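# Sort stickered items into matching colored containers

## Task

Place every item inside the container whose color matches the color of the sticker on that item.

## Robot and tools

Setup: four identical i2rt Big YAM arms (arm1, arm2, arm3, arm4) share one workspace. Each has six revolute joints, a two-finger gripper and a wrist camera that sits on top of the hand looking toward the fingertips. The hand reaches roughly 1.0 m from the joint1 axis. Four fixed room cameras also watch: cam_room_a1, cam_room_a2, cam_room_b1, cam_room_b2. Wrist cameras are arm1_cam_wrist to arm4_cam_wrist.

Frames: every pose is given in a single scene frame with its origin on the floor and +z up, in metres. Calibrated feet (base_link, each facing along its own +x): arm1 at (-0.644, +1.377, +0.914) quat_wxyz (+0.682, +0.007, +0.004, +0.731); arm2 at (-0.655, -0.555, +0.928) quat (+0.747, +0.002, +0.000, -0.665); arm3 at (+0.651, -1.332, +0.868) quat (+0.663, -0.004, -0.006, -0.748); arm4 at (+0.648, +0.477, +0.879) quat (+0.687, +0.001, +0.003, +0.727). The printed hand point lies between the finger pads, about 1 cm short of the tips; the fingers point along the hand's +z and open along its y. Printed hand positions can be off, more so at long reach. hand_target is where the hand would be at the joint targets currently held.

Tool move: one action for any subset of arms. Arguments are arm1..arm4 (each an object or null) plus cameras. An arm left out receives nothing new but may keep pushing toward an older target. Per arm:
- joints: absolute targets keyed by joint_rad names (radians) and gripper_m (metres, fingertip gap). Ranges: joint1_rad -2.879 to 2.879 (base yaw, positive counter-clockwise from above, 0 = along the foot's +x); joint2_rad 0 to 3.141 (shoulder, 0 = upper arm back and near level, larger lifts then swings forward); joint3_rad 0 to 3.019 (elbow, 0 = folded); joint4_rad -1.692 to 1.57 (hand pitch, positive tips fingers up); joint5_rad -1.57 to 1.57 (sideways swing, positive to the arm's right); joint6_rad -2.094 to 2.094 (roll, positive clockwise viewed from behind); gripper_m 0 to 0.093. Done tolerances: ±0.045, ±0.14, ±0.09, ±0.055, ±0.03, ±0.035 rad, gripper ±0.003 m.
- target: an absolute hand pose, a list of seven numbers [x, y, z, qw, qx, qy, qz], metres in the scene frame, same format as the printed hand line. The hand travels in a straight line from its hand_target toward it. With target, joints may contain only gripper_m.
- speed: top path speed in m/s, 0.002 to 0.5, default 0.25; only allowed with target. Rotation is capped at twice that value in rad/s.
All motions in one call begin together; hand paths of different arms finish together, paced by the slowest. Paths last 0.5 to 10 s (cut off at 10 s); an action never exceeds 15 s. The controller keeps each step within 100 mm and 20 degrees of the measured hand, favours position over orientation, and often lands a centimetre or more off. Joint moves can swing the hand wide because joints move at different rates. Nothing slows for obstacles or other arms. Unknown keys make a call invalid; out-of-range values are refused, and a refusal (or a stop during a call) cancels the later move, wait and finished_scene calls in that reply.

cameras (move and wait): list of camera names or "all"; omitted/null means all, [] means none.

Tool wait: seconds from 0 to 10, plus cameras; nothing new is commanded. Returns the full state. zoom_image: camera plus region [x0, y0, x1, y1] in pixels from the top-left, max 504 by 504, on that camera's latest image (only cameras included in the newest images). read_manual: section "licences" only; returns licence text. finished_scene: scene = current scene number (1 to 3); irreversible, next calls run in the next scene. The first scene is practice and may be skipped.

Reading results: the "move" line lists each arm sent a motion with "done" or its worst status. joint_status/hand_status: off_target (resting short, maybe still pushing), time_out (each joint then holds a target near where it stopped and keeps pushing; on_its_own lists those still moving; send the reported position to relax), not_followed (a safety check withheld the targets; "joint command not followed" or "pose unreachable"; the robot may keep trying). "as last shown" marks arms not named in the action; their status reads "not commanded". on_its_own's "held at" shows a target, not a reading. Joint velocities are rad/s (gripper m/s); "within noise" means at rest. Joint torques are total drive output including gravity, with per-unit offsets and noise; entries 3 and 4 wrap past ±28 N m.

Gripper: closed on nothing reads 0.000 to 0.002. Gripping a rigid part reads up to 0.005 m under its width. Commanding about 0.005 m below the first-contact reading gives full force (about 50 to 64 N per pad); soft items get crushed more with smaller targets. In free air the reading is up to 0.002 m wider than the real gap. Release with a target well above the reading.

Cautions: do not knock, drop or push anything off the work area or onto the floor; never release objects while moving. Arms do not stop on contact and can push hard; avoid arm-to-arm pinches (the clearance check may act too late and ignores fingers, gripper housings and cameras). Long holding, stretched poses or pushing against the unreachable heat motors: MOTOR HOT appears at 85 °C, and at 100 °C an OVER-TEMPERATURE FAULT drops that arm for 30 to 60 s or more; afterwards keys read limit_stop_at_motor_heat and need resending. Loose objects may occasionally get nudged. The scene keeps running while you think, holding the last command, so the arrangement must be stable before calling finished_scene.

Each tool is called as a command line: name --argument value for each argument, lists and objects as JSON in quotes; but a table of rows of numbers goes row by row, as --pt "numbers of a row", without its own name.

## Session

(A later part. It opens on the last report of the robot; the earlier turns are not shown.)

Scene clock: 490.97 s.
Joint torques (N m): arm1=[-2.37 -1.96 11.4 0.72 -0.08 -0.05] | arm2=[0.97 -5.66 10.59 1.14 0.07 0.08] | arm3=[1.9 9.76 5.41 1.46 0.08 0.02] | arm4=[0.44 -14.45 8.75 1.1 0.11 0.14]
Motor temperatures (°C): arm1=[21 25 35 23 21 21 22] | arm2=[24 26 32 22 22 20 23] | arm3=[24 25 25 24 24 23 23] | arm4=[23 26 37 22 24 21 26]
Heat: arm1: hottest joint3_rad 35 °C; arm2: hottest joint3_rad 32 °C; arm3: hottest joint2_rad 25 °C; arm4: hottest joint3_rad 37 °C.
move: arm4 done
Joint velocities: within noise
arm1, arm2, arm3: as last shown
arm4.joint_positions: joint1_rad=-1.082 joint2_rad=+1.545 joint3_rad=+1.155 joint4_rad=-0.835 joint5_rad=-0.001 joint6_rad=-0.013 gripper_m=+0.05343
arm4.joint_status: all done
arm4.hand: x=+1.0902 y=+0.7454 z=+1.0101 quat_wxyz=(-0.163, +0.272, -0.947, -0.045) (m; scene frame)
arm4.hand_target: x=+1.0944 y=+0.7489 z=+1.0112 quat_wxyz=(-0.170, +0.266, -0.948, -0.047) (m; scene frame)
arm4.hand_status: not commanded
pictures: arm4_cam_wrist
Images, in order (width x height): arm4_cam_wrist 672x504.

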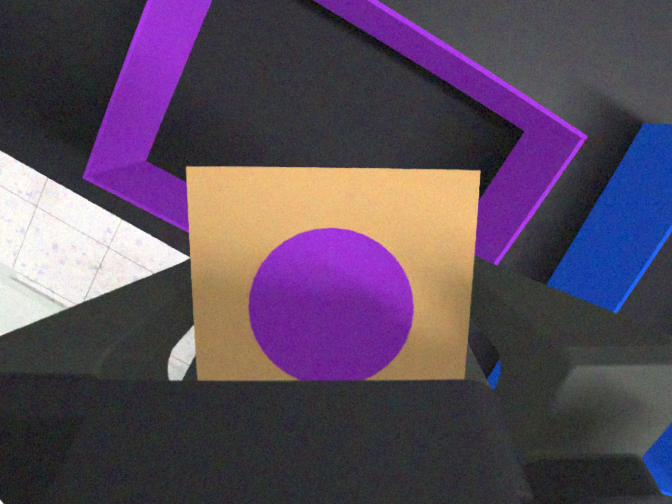

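move --arm4 '{"target":[1.1,0.751,0.85,-0.2273,0.2624,-0.936,-0.0637],"speed":0.25}' --cameras '["arm4_cam_wrist"]'

move --arm4 '{"target":[1.103,0.753,0.755,-0.2273,0.2624,-0.936,-0.0637],"speed":0.12}' --cameras '["arm4_cam_wrist"]'

Scene clock: 510.67 s.
Joint torques (N m): arm1=[-2.08 -2.61 11.45 0.72 -0.05 -0.04] | arm2=[0.85 -5.66 10.58 1.21 0.07 0.07] | arm3=[2.02 9.76 5.45 1.44 0.09 0.02] | arm4=[0.62 -15.5 6.35 1.43 0.05 0.18]
Motor temperatures (°C): arm1=[21 25 35 23 21 21 22] | arm2=[24 26 32 22 22 20 23] | arm3=[24 25 25 23 24 23 23] | arm4=[23 25 36 22 24 21 26]
Heat: arm1: hottest joint3_rad 35 °C; arm2: hottest joint3_rad 32 °C; arm3: hottest joint2_rad 25 °C; arm4: hottest joint3_rad 36 °C.
move: arm4 done
Joint velocities: within noise
arm1, arm2: as last shown
arm3.joint_positions: joint1_rad=+1.392 joint2_rad=+0.276 joint3_rad=+1.523 joint4_rad=-1.645 joint5_rad=-0.002 joint6_rad=-0.008 gripper_m=+0.09397
arm3.joint_status: not commanded
arm3.hand: x=+0.6734 y=-1.3311 z=+1.4334 quat_wxyz=(-0.548, -0.117, -0.823, +0.090) (m; scene frame)
arm3.hand_target: x=+0.6704 y=-1.3303 z=+1.4364 quat_wxyz=(-0.551, -0.117, -0.822, +0.086) (m; scene frame)
arm3.hand_status: not commanded
arm4.joint_positions: joint1_rad=-1.082 joint2_rad=+1.785 joint3_rad=+0.907 joint4_rad=-0.229 joint5_rad=-0.001 joint6_rad=-0.013 gripper_m=+0.05343
arm4.joint_status: not commanded
arm4.hand: x=+1.0947 y=+0.7480 z=+0.8484 quat_wxyz=(-0.219, +0.268, -0.936, -0.060) (m; scene frame)
arm4.hand_target: x=+1.0999 y=+0.7509 z=+0.8500 quat_wxyz=(-0.227, +0.262, -0.936, -0.064) (m; scene frame)
arm4.hand_status: done (0.006 m and 1.3 deg from the pose sent, 0.160 m and 7.9 deg at the start)
pictures: arm4_cam_wrist
Images, in order (width x height): arm4_cam_wrist 672x504.

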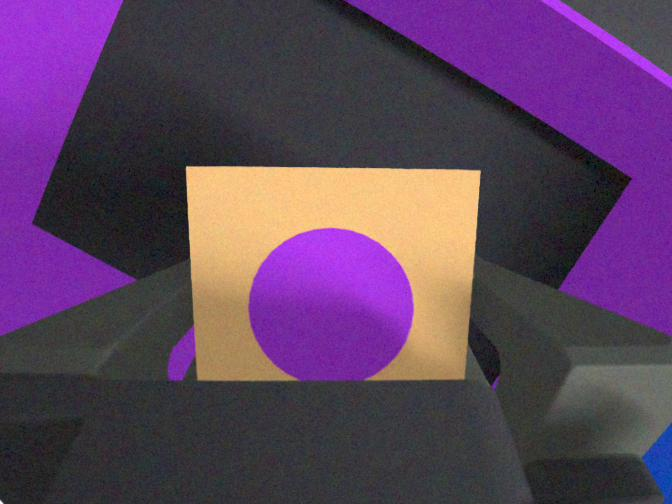

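Scene clock: 512.10 s.
Joint torques (N m): arm1=[-2.2 -2.14 11.34 0.83 -0.03 -0.08] | arm2=[0.97 -5.66 10.62 1.17 0.08 0.08] | arm3=[2.2 9.88 5.46 1.43 0.08 0.02] | arm4=[1.14 -16.56 4.85 1.32 0.12 0.16]
Motor temperatures (°C): arm1=[21 25 35 23 21 21 22] | arm2=[24 26 32 22 22 20 23] | arm3=[24 25 25 23 24 23 23] | arm4=[23 25 36 22 24 21 26]
Heat: arm1: hottest joint3_rad 35 °C; arm2: hottest joint3_rad 32 °C; arm3: hottest joint2_rad 25 °C; arm4: hottest joint3_rad 36 °C.
move: arm4 done
Joint velocities: within noise
arm1, arm2, arm3: as last shown
arm4.joint_positions: joint1_rad=-1.082 joint2_rad=+2.015 joint3_rad=+0.907 joint4_rad=+0.009 joint5_rad=-0.001 joint6_rad=-0.013 gripper_m=+0.05343
arm4.joint_status: not commanded
arm4.hand: x=+1.0991 y=+0.7507 z=+0.7585 quat_wxyz=(-0.223, +0.268, -0.935, -0.061) (m; scene frame)
arm4.hand_target: x=+1.1028 y=+0.7529 z=+0.7550 quat_wxyz=(-0.227, +0.262, -0.936, -0.064) (m; scene frame)
arm4.hand_status: done (0.006 m and 0.9 deg from the pose sent, 0.094 m and 1.3 deg at the start)
pictures: arm4_cam_wrist
Images, in order (width x height): arm4_cam_wrist 672x504.

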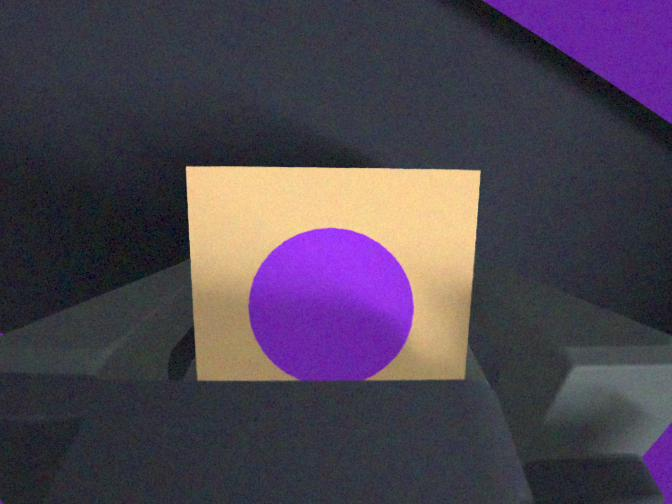

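move --arm4 '{"target":[1.104,0.754,0.732,-0.2273,0.2624,-0.936,-0.0637],"speed":0.08}' --cameras '[]'

Scene clock: 514.80 s.
Joint torques (N m): arm1=[-3.08 -2.55 11.3 0.81 -0.07 -0.05] | arm2=[0.97 -5.71 10.58 1.18 0.07 0.07] | arm3=[2.02 9.93 5.44 1.46 0.09 0.02] | arm4=[0.67 -15.74 5.38 1.32 0.11 0.15]
Motor temperatures (°C): arm1=[21 25 35 23 21 21 22] | arm2=[24 26 32 22 22 20 23] | arm3=[24 25 25 23 24 23 23] | arm4=[23 25 36 22 24 21 26]
Heat: arm1: hottest joint3_rad 35 °C; arm2: hottest joint3_rad 32 °C; arm3: hottest joint2_rad 25 °C; arm4: hottest joint3_rad 36 °C.
move: arm4 done
Joint velocities: within noise
arm1, arm2, arm3: as last shown
arm4.joint_positions: joint1_rad=-1.082 joint2_rad=+2.068 joint3_rad=+0.908 joint4_rad=+0.062 joint5_rad=-0.001 joint6_rad=-0.012 gripper_m=+0.05343
arm4.joint_status: not commanded
arm4.hand: x=+1.0977 y=+0.7499 z=+0.7381 quat_wxyz=(-0.223, +0.268, -0.935, -0.061) (m; scene frame)
arm4.hand_target: x=+1.1038 y=+0.7539 z=+0.7322 quat_wxyz=(-0.227, +0.262, -0.936, -0.064) (m; scene frame)
arm4.hand_status: done (0.010 m and 0.8 deg from the pose sent, 0.027 m and 0.9 deg at the start)
pictures: none
No camera images: "cameras" was empty.

move --arm4 '{"target":[1.104,0.754,0.71,-0.2273,0.2624,-0.936,-0.0637],"speed":0.08}' --cameras '[]'

Scene clock: 520.10 s.
Joint torques (N m): arm1=[-2.78 -1.9 11.23 0.72 -0.06 -0.05] | arm2=[1.03 -5.66 10.62 1.17 0.07 0.09] | arm3=[1.79 9.88 5.44 1.44 0.08 0.03] | arm4=[0.67 -12.63 4.94 1.06 0.14 0.14]
Motor temperatures (°C): arm1=[21 25 35 23 21 21 22] | arm2=[24 26 32 22 22 20 23] | arm3=[24 25 25 23 24 23 23] | arm4=[23 25 35 22 24 21 26]
Heat: arm1: hottest joint3_rad 35 °C; arm2: hottest joint3_rad 32 °C; arm3: hottest joint2_rad 25 °C; arm4: hottest joint3_rad 35 °C.
move: arm4 off_target
Joint velocities: within noise
arm1, arm2, arm3: as last shown
arm4.joint_positions: joint1_rad=-1.082 joint2_rad=+2.085 joint3_rad=+0.919 joint4_rad=+0.116 joint5_rad=-0.001 joint6_rad=-0.011 gripper_m=+0.05343
arm4.joint_status: not commanded
arm4.hand: x=+1.1091 y=+0.7568 z=+0.7382 quat_wxyz=(-0.246, +0.266, -0.930, -0.068) (m; scene frame)
arm4.hand_target: x=+1.1027 y=+0.7532 z=+0.7115 quat_wxyz=(-0.227, +0.262, -0.936, -0.064) (m; scene frame)
arm4.hand_status: off_target (0.029 m and 2.3 deg from the pose sent, 0.029 m and 0.8 deg at the start)
pictures: none
No camera images: "cameras" was empty.

move --arm4 '{"target":[1.104,0.754,0.736,-0.2273,0.2624,-0.936,-0.0637],"speed":0.1}' --cameras '[]'

move --arm4 '{"joints":{"gripper_m":0.085}}' --cameras '[]'

move --arm4 '{"target":[1.09,0.745,0.98,-0.2273,0.2624,-0.936,-0.0637],"speed":0.35}' --cameras '["arm4_cam_wrist"]'

Scene clock: 525.07 s.
Joint torques (N m): arm1=[-2.37 -2.61 11.33 0.73 0 -0.05] | arm2=[0.97 -5.66 10.58 1.17 0.07 0.08] | arm3=[1.96 9.82 5.44 1.47 0.09 0.03] | arm4=[0.32 -17.38 4.36 0.2 0.09 0.15]
Motor temperatures (°C): arm1=[21 25 35 23 21 21 22] | arm2=[24 26 32 22 22 20 23] | arm3=[24 25 25 23 24 23 23] | arm4=[23 25 34 22 24 21 26]
Heat: arm1: hottest joint3_rad 35 °C; arm2: hottest joint3_rad 32 °C; arm3: hottest joint2_rad 25 °C; arm4: hottest joint3_rad 34 °C.
move: arm4 done
Joint velocities: within noise
arm1, arm2, arm3: as last shown
arm4.joint_positions: joint1_rad=-1.082 joint2_rad=+2.080 joint3_rad=+0.921 joint4_rad=+0.087 joint5_rad=-0.001 joint6_rad=-0.011 gripper_m=+0.05343
arm4.joint_status: not commanded
arm4.hand: x=+1.1058 y=+0.7548 z=+0.7380 quat_wxyz=(-0.235, +0.267, -0.932, -0.065) (m; scene frame)
arm4.hand_target: x=+1.1041 y=+0.7541 z=+0.7362 quat_wxyz=(-0.228, +0.262, -0.936, -0.064) (m; scene frame)
arm4.hand_status: done (0.003 m and 1.1 deg from the pose sent, 0.006 m and 2.3 deg at the start)
pictures: none
No camera images: "cameras" was empty.

Scene clock: 525.60 s.
Joint torques (N m): arm1=[-2.55 -2.67 11.44 0.81 -0.03 -0.02] | arm2=[0.91 -5.71 10.58 1.21 0.09 0.08] | arm3=[2.02 9.88 5.44 1.46 0.09 0.03] | arm4=[0.97 -17.61 4.29 0.35 0.12 0.14]
Motor temperatures (°C): arm1=[21 25 35 23 21 21 22] | arm2=[24 26 32 22 22 20 23] | arm3=[24 25 25 23 24 23 23] | arm4=[23 25 34 22 24 21 26]
Heat: arm1: hottest joint3_rad 35 °C; arm2: hottest joint3_rad 32 °C; arm3: hottest joint2_rad 25 °C; arm4: hottest joint3_rad 34 °C.
move: arm4 done
Joint velocities: within noise
arm1, arm2, arm3: as last shown
arm4.joint_positions: joint1_rad=-1.082 joint2_rad=+2.080 joint3_rad=+0.921 joint4_rad=+0.081 joint5_rad=-0.001 joint6_rad=-0.011 gripper_m=+0.08491
arm4.joint_status: all done
arm4.hand: x=+1.1048 y=+0.7542 z=+0.7373 quat_wxyz=(-0.233, +0.267, -0.933, -0.064) (m; scene frame)
arm4.hand_target: x=+1.1041 y=+0.7541 z=+0.7362 quat_wxyz=(-0.227, +0.262, -0.936, -0.064) (m; scene frame)
arm4.hand_status: not commanded
pictures: none
No camera images: "cameras" was empty.

Scene clock: 527.03 s.
Joint torques (N m): arm1=[-2.37 -2.37 11.37 0.62 -0.07 -0.03] | arm2=[0.85 -5.66 10.59 1.2 0.09 0.09] | arm3=[1.9 9.93 5.44 1.44 0.08 0.03] | arm4=[0.67 -13.27 10.22 0.38 0.05 0.14]
Motor temperatures (°C): arm1=[21 25 35 23 21 21 22] | arm2=[24 26 32 22 22 20 23] | arm3=[24 25 25 23 24 23 23] | arm4=[23 25 34 22 24 21 26]
Heat: arm1: hottest joint3_rad 35 °C; arm2: hottest joint3_rad 32 °C; arm3: hottest joint2_rad 25 °C; arm4: hottest joint3_rad 34 °C.
move: arm4 off_target
Joint velocities: within noise
arm1.joint_positions: joint1_rad=-2.258 joint2_rad=+0.874 joint3_rad=+0.811 joint4_rad=-1.056 joint5_rad=-0.011 joint6_rad=-0.006 gripper_m=+0.08994
arm1.joint_status: not commanded
arm1.hand: x=-0.3794 y=+1.1928 z=+1.1284 quat_wxyz=(-0.207, -0.292, -0.932, +0.064) (m; scene frame)
arm1.hand_target: x=-0.3829 y=+1.1920 z=+1.1300 quat_wxyz=(-0.205, -0.293, -0.932, +0.065) (m; scene frame)
arm1.hand_status: not commanded
arm2.joint_positions: joint1_rad=+2.161 joint2_rad=+0.876 joint3_rad=+0.772 joint4_rad=-0.971 joint5_rad=+0.004 joint6_rad=+0.003 gripper_m=+0.09189
arm2.joint_status: not commanded
arm2.hand: x=-0.4050 y=-0.3435 z=+1.1385 quat_wxyz=(-0.233, +0.334, -0.910, -0.085) (m; scene frame)
arm2.hand_target: x=-0.4108 y=-0.3479 z=+1.1301 quat_wxyz=(-0.221, +0.335, -0.913, -0.080) (m; scene frame)
arm2.hand_status: not commanded
arm3: as last shown
arm4.joint_positions: joint1_rad=-1.082 joint2_rad=+1.513 joint3_rad=+0.964 joint4_rad=-0.555 joint5_rad=-0.001 joint6_rad=-0.011 gripper_m=+0.08491
arm4.joint_status: not commanded
arm4.hand: x=+1.0796 y=+0.7390 z=+0.9699 quat_wxyz=(-0.220, +0.267, -0.936, -0.061) (m; scene frame)
arm4.hand_target: x=+1.0896 y=+0.7448 z=+0.9801 quat_wxyz=(-0.227, +0.262, -0.936, -0.064) (m; scene frame)
arm4.hand_status: off_target (0.016 m and 1.0 deg from the pose sent, 0.243 m and 0.8 deg at the start)
pictures: arm4_cam_wrist
Images, in order (width x height): arm4_cam_wrist 672x504.

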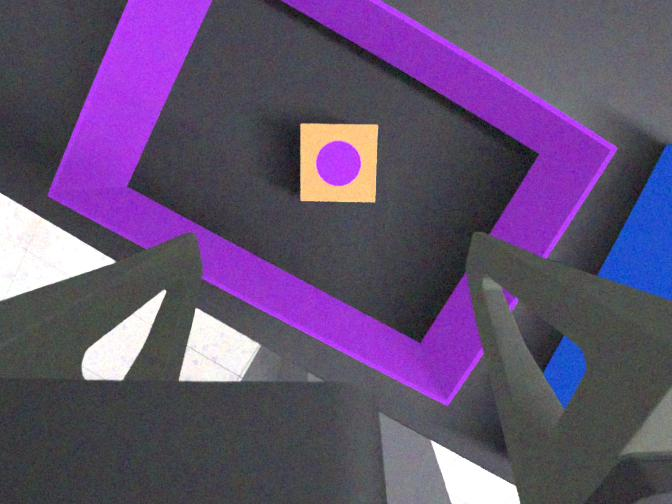

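move --arm4 '{"joints":{"joint1_rad":1.2,"joint2_rad":0.6,"joint3_rad":1.1,"joint4_rad":-1.4,"joint5_rad":0,"joint6_rad":0,"gripper_m":0.093}}' --cameras '[]'

move --arm4 '{"joints":{"joint1_rad":2.159,"joint2_rad":0.682,"joint3_rad":0.748,"joint4_rad":-1.026,"joint5_rad":0,"joint6_rad":0}}' --cameras '["arm4_cam_wrist"]'

Scene clock: 537.10 s.
Joint torques (N m): arm1=[-2.55 -2.14 11.4 0.61 -0.05 -0.03] | arm2=[1.03 -5.71 10.58 1.2 0.07 0.09] | arm3=[1.85 9.93 5.44 1.47 0.09 0.03] | arm4=[1.2 1.08 10.73 0.69 0.17 0.14]
Motor temperatures (°C): arm1=[21 25 35 23 21 21 22] | arm2=[23 25 32 22 22 20 23] | arm3=[24 25 25 23 24 23 23] | arm4=[23 25 35 22 24 21 26]
Heat: arm1: hottest joint3_rad 35 °C; arm2: hottest joint3_rad 32 °C; arm3: hottest joint2_rad 25 °C; arm4: hottest joint3_rad 35 °C.
move: arm4 done
Joint velocities: within noise
arm1, arm2, arm3: as last shown
arm4.joint_positions: joint1_rad=+1.195 joint2_rad=+0.597 joint3_rad=+1.068 joint4_rad=-1.389 joint5_rad=-0.003 joint6_rad=-0.011 gripper_m=+0.09292
arm4.joint_status: all done
arm4.hand: x=+0.4249 y=+0.5528 z=+1.2577 quat_wxyz=(-0.049, +0.935, -0.145, -0.319) (m; scene frame)
arm4.hand_target: x=+0.4258 y=+0.5520 z=+1.2709 quat_wxyz=(-0.050, +0.932, -0.149, -0.327) (m; scene frame)
arm4.hand_status: not commanded
pictures: none
No camera images: "cameras" was empty.

Scene clock: 538.57 s.
Joint torques (N m): arm1=[-2.37 -2.84 11.48 0.66 -0.04 0] | arm2=[0.91 -5.54 10.56 1.17 0.08 0.09] | arm3=[1.96 9.82 5.46 1.44 0.09 0.02] | arm4=[1.38 -2.49 9.54 1.43 0.11 0.14]
Motor temperatures (°C): arm1=[21 25 35 23 21 21 22] | arm2=[23 25 32 22 22 20 23] | arm3=[24 25 25 23 24 23 23] | arm4=[23 24 35 22 24 21 25]
Heat: arm1: hottest joint3_rad 35 °C; arm2: hottest joint3_rad 32 °C; arm3: hottest joint2_rad 25 °C; arm4: hottest joint3_rad 35 °C.
move: arm4 done
Joint velocities: within noise
arm1, arm2: as last shown
arm3.joint_positions: joint1_rad=+1.392 joint2_rad=+0.276 joint3_rad=+1.523 joint4_rad=-1.645 joint5_rad=-0.002 joint6_rad=-0.008 gripper_m=+0.09397
arm3.joint_status: not commanded
arm3.hand: x=+0.6734 y=-1.3311 z=+1.4334 quat_wxyz=(-0.548, -0.117, -0.823, +0.090) (m; scene frame)
arm3.hand_target: x=+0.6704 y=-1.3303 z=+1.4364 quat_wxyz=(-0.551, -0.117, -0.822, +0.086) (m; scene frame)
arm3.hand_status: not commanded
arm4.joint_positions: joint1_rad=+2.156 joint2_rad=+0.690 joint3_rad=+0.743 joint4_rad=-1.042 joint5_rad=+0.000 joint6_rad=-0.011 gripper_m=+0.09292
arm4.joint_status: all done
arm4.hand: x=+0.4167 y=+0.3051 z=+1.1200 quat_wxyz=(+0.090, +0.906, +0.307, -0.276) (m; scene frame)
arm4.hand_target: x=+0.4147 y=+0.3026 z=+1.1264 quat_wxyz=(+0.096, +0.904, +0.302, -0.288) (m; scene frame)
arm4.hand_status: not commanded
pictures: arm4_cam_wrist
Images, in order (width x height): arm4_cam_wrist 672x504.

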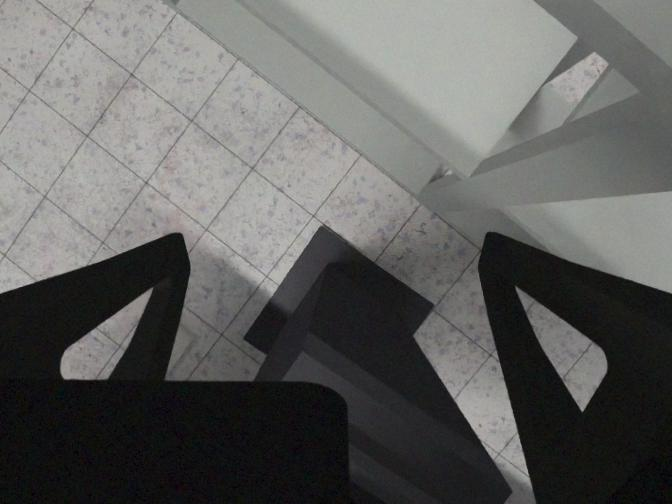

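move --arm4 '{"target":[-0.034,-0.047,1.11,0.0777,0.9186,0.3114,-0.2292],"speed":0.4}' --cameras '["arm4_cam_wrist"]'

Scene clock: 544.83 s.
Joint torques (N m): arm1=[-2.49 -2.02 11.33 0.75 -0.09 -0.03] | arm2=[0.85 -5.6 10.56 1.16 0.07 0.09] | arm3=[1.96 9.88 5.42 1.5 0.09 0.03] | arm4=[1.55 -27.81 12.38 0.62 0.18 0.15]
Motor temperatures (°C): arm1=[21 25 35 23 21 21 22] | arm2=[23 25 32 22 22 20 23] | arm3=[24 25 25 23 24 23 23] | arm4=[23 24 36 22 24 21 25]
Heat: arm1: hottest joint3_rad 35 °C; arm2: hottest joint3_rad 32 °C; arm3: hottest joint2_rad 25 °C; arm4: hottest joint3_rad 36 °C.
move: arm4 off_target
Joint velocities: within noise
arm1, arm2, arm3: as last shown
arm4.joint_positions: joint1_rad=+2.161 joint2_rad=+2.518 joint3_rad=+2.879 joint4_rad=-1.375 joint5_rad=+0.000 joint6_rad=-0.010 gripper_m=+0.09292
arm4.joint_status: not commanded
arm4.hand: x=-0.0345 y=-0.0377 z=+1.1062 quat_wxyz=(+0.087, +0.909, +0.310, -0.263) (m; scene frame)
arm4.hand_target: x=-0.0328 y=-0.0459 z=+1.1095 quat_wxyz=(+0.091, +0.908, +0.308, -0.270) (m; scene frame)
arm4.hand_status: off_target (0.010 m and 4.2 deg from the pose sent, 0.572 m and 5.7 deg at the start; a joint's target at an end of its range on 21 of 74 steps)
pictures: arm4_cam_wrist
Images, in order (width x height): arm4_cam_wrist 672x504.

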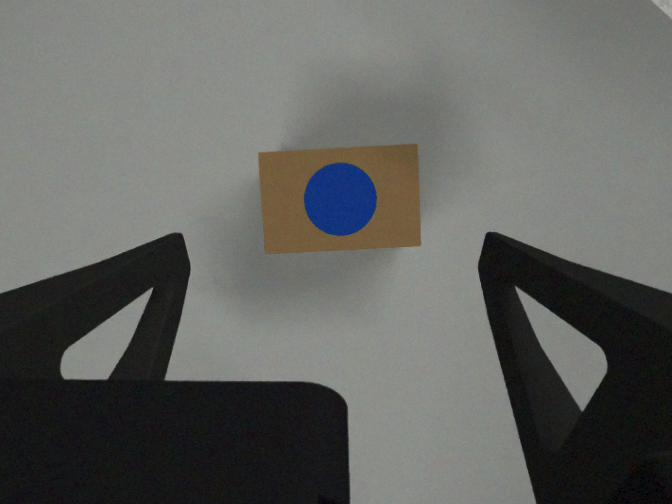

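move --arm4 '{"target":[-0.046,-0.050,1.06,0.0828,0.9118,0.3317,-0.2275],"speed":0.2}' --cameras '["arm4_cam_wrist"]'

Scene clock: 554.97 s.
Joint torques (N m): arm1=[-2.14 -2.32 11.43 0.77 -0.04 -0.04] | arm2=[0.97 -5.66 10.59 1.21 0.07 0.09] | arm3=[1.9 9.88 5.44 1.46 0.1 0.03] | arm4=[0.56 -27.93 12.11 1.32 -0.05 -0.08]
Motor temperatures (°C): arm1=[21 25 35 23 21 21 22] | arm2=[23 25 32 22 22 20 23] | arm3=[24 25 25 23 24 23 23] | arm4=[23 26 38 22 24 21 25]
Heat: arm1: hottest joint3_rad 35 °C; arm2: hottest joint3_rad 32 °C; arm3: hottest joint2_rad 25 °C; arm4: hottest joint3_rad 38 °C.
move: arm4 off_target
Joint velocities: within noise
arm1, arm2, arm3: as last shown
arm4.joint_positions: joint1_rad=+2.161 joint2_rad=+2.578 joint3_rad=+2.883 joint4_rad=-1.369 joint5_rad=-0.022 joint6_rad=-0.030 gripper_m=+0.09292
arm4.joint_status: not commanded
arm4.hand: x=-0.0370 y=-0.0442 z=+1.0593 quat_wxyz=(+0.087, +0.911, +0.324, -0.238) (m; scene frame)
arm4.hand_target: x=-0.0447 y=-0.0488 z=+1.0597 quat_wxyz=(+0.091, +0.905, +0.329, -0.254) (m; scene frame)
arm4.hand_status: off_target (0.011 m and 1.6 deg from the pose sent, 0.049 m and 4.8 deg at the start; a joint's target at an end of its range on 32 of 36 steps)
pictures: arm4_cam_wrist
Images, in order (width x height): arm4_cam_wrist 672x504.

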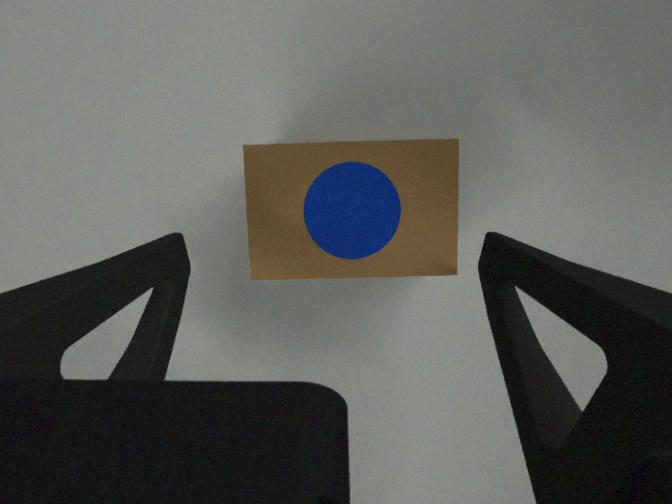

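move --arm4 '{"target":[-0.055,-0.045,0.997,0.0828,0.9118,0.3317,-0.2275],"speed":0.15}' --cameras '["arm4_cam_wrist"]'

Scene clock: 561.43 s.
Joint torques (N m): arm1=[-2.67 -1.67 11.4 0.84 -0.05 -0.02] | arm2=[0.91 -5.71 10.59 1.17 0.08 0.08] | arm3=[2.02 9.99 5.48 1.51 0.09 0.02] | arm4=[-0.09 -26.93 9.98 1.22 -0.09 -0.08]
Motor temperatures (°C): arm1=[21 25 35 23 21 21 22] | arm2=[23 25 32 22 22 20 23] | arm3=[24 25 25 23 24 23 23] | arm4=[23 26 39 22 24 21 25]
Heat: arm1: hottest joint3_rad 35 °C; arm2: hottest joint3_rad 32 °C; arm3: hottest joint2_rad 25 °C; arm4: hottest joint3_rad 39 °C.
move: arm4 off_target
Joint velocities: within noise
arm1, arm2, arm3: as last shown
arm4.joint_positions: joint1_rad=+2.157 joint2_rad=+2.596 joint3_rad=+2.824 joint4_rad=-1.299 joint5_rad=-0.027 joint6_rad=-0.042 gripper_m=+0.09292
arm4.joint_status: not commanded
arm4.hand: x=-0.0458 y=-0.0475 z=+1.0241 quat_wxyz=(+0.087, +0.911, +0.328, -0.235) (m; scene frame)
arm4.hand_target: x=-0.0536 y=-0.0442 z=+0.9971 quat_wxyz=(+0.083, +0.912, +0.332, -0.228) (m; scene frame)
arm4.hand_status: off_target (0.029 m and 1.1 deg from the pose sent, 0.065 m and 1.6 deg at the start)
pictures: arm4_cam_wrist
Images, in order (width x height): arm4_cam_wrist 672x504.

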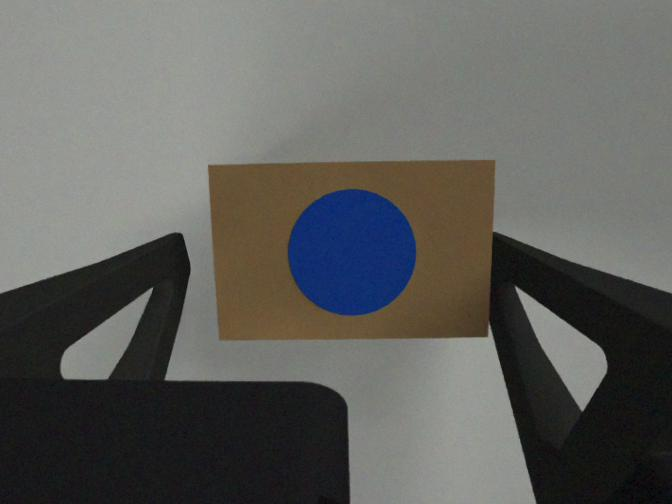

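move --arm4 '{"target":[-0.052,-0.045,1.07,0.0828,0.9118,0.3317,-0.2275],"speed":0.2}' --cameras '[]'

move --arm4 '{"target":[-0.062,-0.030,1.055,0.0828,0.9118,0.3317,-0.2275],"speed":0.2}' --cameras '["arm4_cam_wrist"]'

Scene clock: 566.37 s.
Joint torques (N m): arm1=[-2.96 -2.37 11.3 0.55 -0.05 -0.03] | arm2=[1.08 -5.66 10.55 1.2 0.07 0.09] | arm3=[1.85 9.88 5.44 1.47 0.09 0.03] | arm4=[-0.09 -31.33 12.45 0.5 0.02 -0.04]
Motor temperatures (°C): arm1=[21 25 35 23 21 21 22] | arm2=[23 25 32 22 22 20 23] | arm3=[24 25 25 23 24 23 23] | arm4=[23 26 39 22 24 21 25]
Heat: arm1: hottest joint3_rad 35 °C; arm2: hottest joint3_rad 32 °C; arm3: hottest joint2_rad 25 °C; arm4: hottest joint3_rad 39 °C.
move: arm4 off_target
Joint velocities: within noise
arm1, arm2, arm3: as last shown
arm4.joint_positions: joint1_rad=+2.157 joint2_rad=+2.605 joint3_rad=+2.881 joint4_rad=-1.335 joint5_rad=-0.027 joint6_rad=-0.043 gripper_m=+0.09292
arm4.joint_status: not commanded
arm4.hand: x=-0.0451 y=-0.0469 z=+1.0392 quat_wxyz=(+0.088, +0.909, +0.328, -0.240) (m; scene frame)
arm4.hand_target: x=-0.0501 y=-0.0439 z=+1.0694 quat_wxyz=(+0.094, +0.903, +0.328, -0.263) (m; scene frame)
arm4.hand_status: off_target (0.032 m and 1.7 deg from the pose sent, 0.046 m and 1.1 deg at the start; a joint's target at an end of its range on 23 of 29 steps)
pictures: none
No camera images: "cameras" was empty.

Scene clock: 567.40 s.
Joint torques (N m): arm1=[-2.61 -2.14 11.25 0.69 -0.06 -0.07] | arm2=[0.91 -5.6 10.56 1.2 0.07 0.09] | arm3=[1.9 9.88 5.41 1.43 0.09 0.03] | arm4=[0.56 -29.8 12.48 0.31 -0.03 -0.07]
Motor temperatures (°C): arm1=[21 25 35 23 21 21 22] | arm2=[23 25 32 22 22 20 23] | arm3=[24 25 25 23 24 23 23] | arm4=[23 26 39 22 24 21 25]
Heat: arm1: hottest joint3_rad 35 °C; arm2: hottest joint3_rad 32 °C; arm3: hottest joint2_rad 25 °C; arm4: hottest joint3_rad 39 °C.
move: arm4 off_target
Joint velocities: within noise
arm1, arm2, arm3: as last shown
arm4.joint_positions: joint1_rad=+2.131 joint2_rad=+2.605 joint3_rad=+2.881 joint4_rad=-1.339 joint5_rad=-0.037 joint6_rad=-0.058 gripper_m=+0.09292
arm4.joint_status: not commanded
arm4.hand: x=-0.0567 y=-0.0296 z=+1.0390 quat_wxyz=(+0.087, +0.911, +0.325, -0.239) (m; scene frame)
arm4.hand_target: x=-0.0607 y=-0.0291 z=+1.0547 quat_wxyz=(+0.090, +0.905, +0.329, -0.254) (m; scene frame)
arm4.hand_status: off_target (0.017 m and 1.6 deg from the pose sent, 0.029 m and 1.7 deg at the start; a joint's target at an end of its range on 27 of 31 steps)
pictures: arm4_cam_wrist
Images, in order (width x height): arm4_cam_wrist 672x504.

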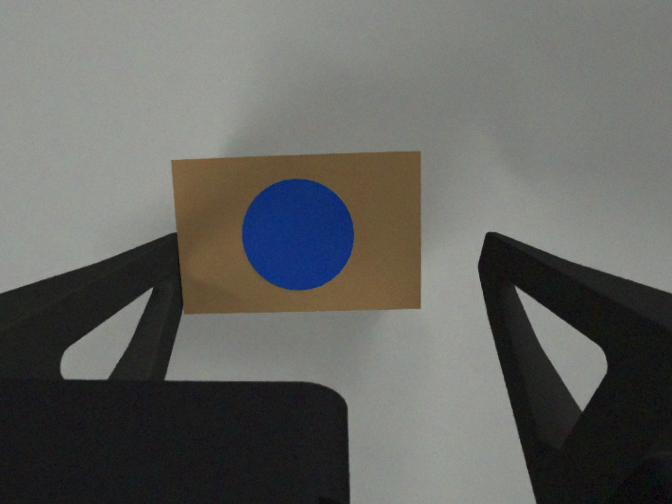

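move --arm4 '{"target":[-0.053,-0.041,1.04,0.0828,0.9118,0.3317,-0.2275],"speed":0.15}' --cameras '["arm4_cam_wrist"]'

Scene clock: 572.13 s.
Joint torques (N m): arm1=[-3.02 -2.14 11.4 0.84 -0.05 -0.06] | arm2=[0.97 -5.66 10.58 1.18 0.08 0.09] | arm3=[1.9 9.76 5.42 1.43 0.09 0.02] | arm4=[1.67 -28.63 12.37 0.35 0.19 0.04]
Motor temperatures (°C): arm1=[21 25 35 23 21 21 22] | arm2=[23 25 32 22 22 20 23] | arm3=[24 25 25 23 24 23 23] | arm4=[23 26 39 22 24 21 25]
Heat: arm1: hottest joint3_rad 35 °C; arm2: hottest joint3_rad 32 °C; arm3: hottest joint2_rad 25 °C; arm4: hottest joint3_rad 39 °C.
move: arm4 done
Joint velocities: within noise
arm1.joint_positions: joint1_rad=-2.258 joint2_rad=+0.874 joint3_rad=+0.811 joint4_rad=-1.056 joint5_rad=-0.011 joint6_rad=-0.006 gripper_m=+0.08994
arm1.joint_status: not commanded
arm1.hand: x=-0.3794 y=+1.1928 z=+1.1284 quat_wxyz=(-0.207, -0.292, -0.932, +0.064) (m; scene frame)
arm1.hand_target: x=-0.3829 y=+1.1920 z=+1.1300 quat_wxyz=(-0.205, -0.293, -0.932, +0.065) (m; scene frame)
arm1.hand_status: not commanded
arm2.joint_positions: joint1_rad=+2.161 joint2_rad=+0.876 joint3_rad=+0.772 joint4_rad=-0.971 joint5_rad=+0.004 joint6_rad=+0.003 gripper_m=+0.09189
arm2.joint_status: not commanded
arm2.hand: x=-0.4050 y=-0.3435 z=+1.1385 quat_wxyz=(-0.233, +0.334, -0.910, -0.085) (m; scene frame)
arm2.hand_target: x=-0.4108 y=-0.3479 z=+1.1301 quat_wxyz=(-0.221, +0.335, -0.913, -0.080) (m; scene frame)
arm2.hand_status: not commanded
arm3: as last shown
arm4.joint_positions: joint1_rad=+2.137 joint2_rad=+2.605 joint3_rad=+2.881 joint4_rad=-1.344 joint5_rad=-0.035 joint6_rad=-0.059 gripper_m=+0.09292
arm4.joint_status: not commanded
arm4.hand: x=-0.0533 y=-0.0327 z=+1.0385 quat_wxyz=(+0.086, +0.911, +0.327, -0.237) (m; scene frame)
arm4.hand_target: x=-0.0519 y=-0.0402 z=+1.0397 quat_wxyz=(+0.087, +0.908, +0.330, -0.243) (m; scene frame)
arm4.hand_status: done (0.008 m and 1.2 deg from the pose sent, 0.012 m and 1.6 deg at the start; a joint's target at an end of its range on 24 of 29 steps)
pictures: arm4_cam_wrist
Images, in order (width x height): arm4_cam_wrist 672x504.

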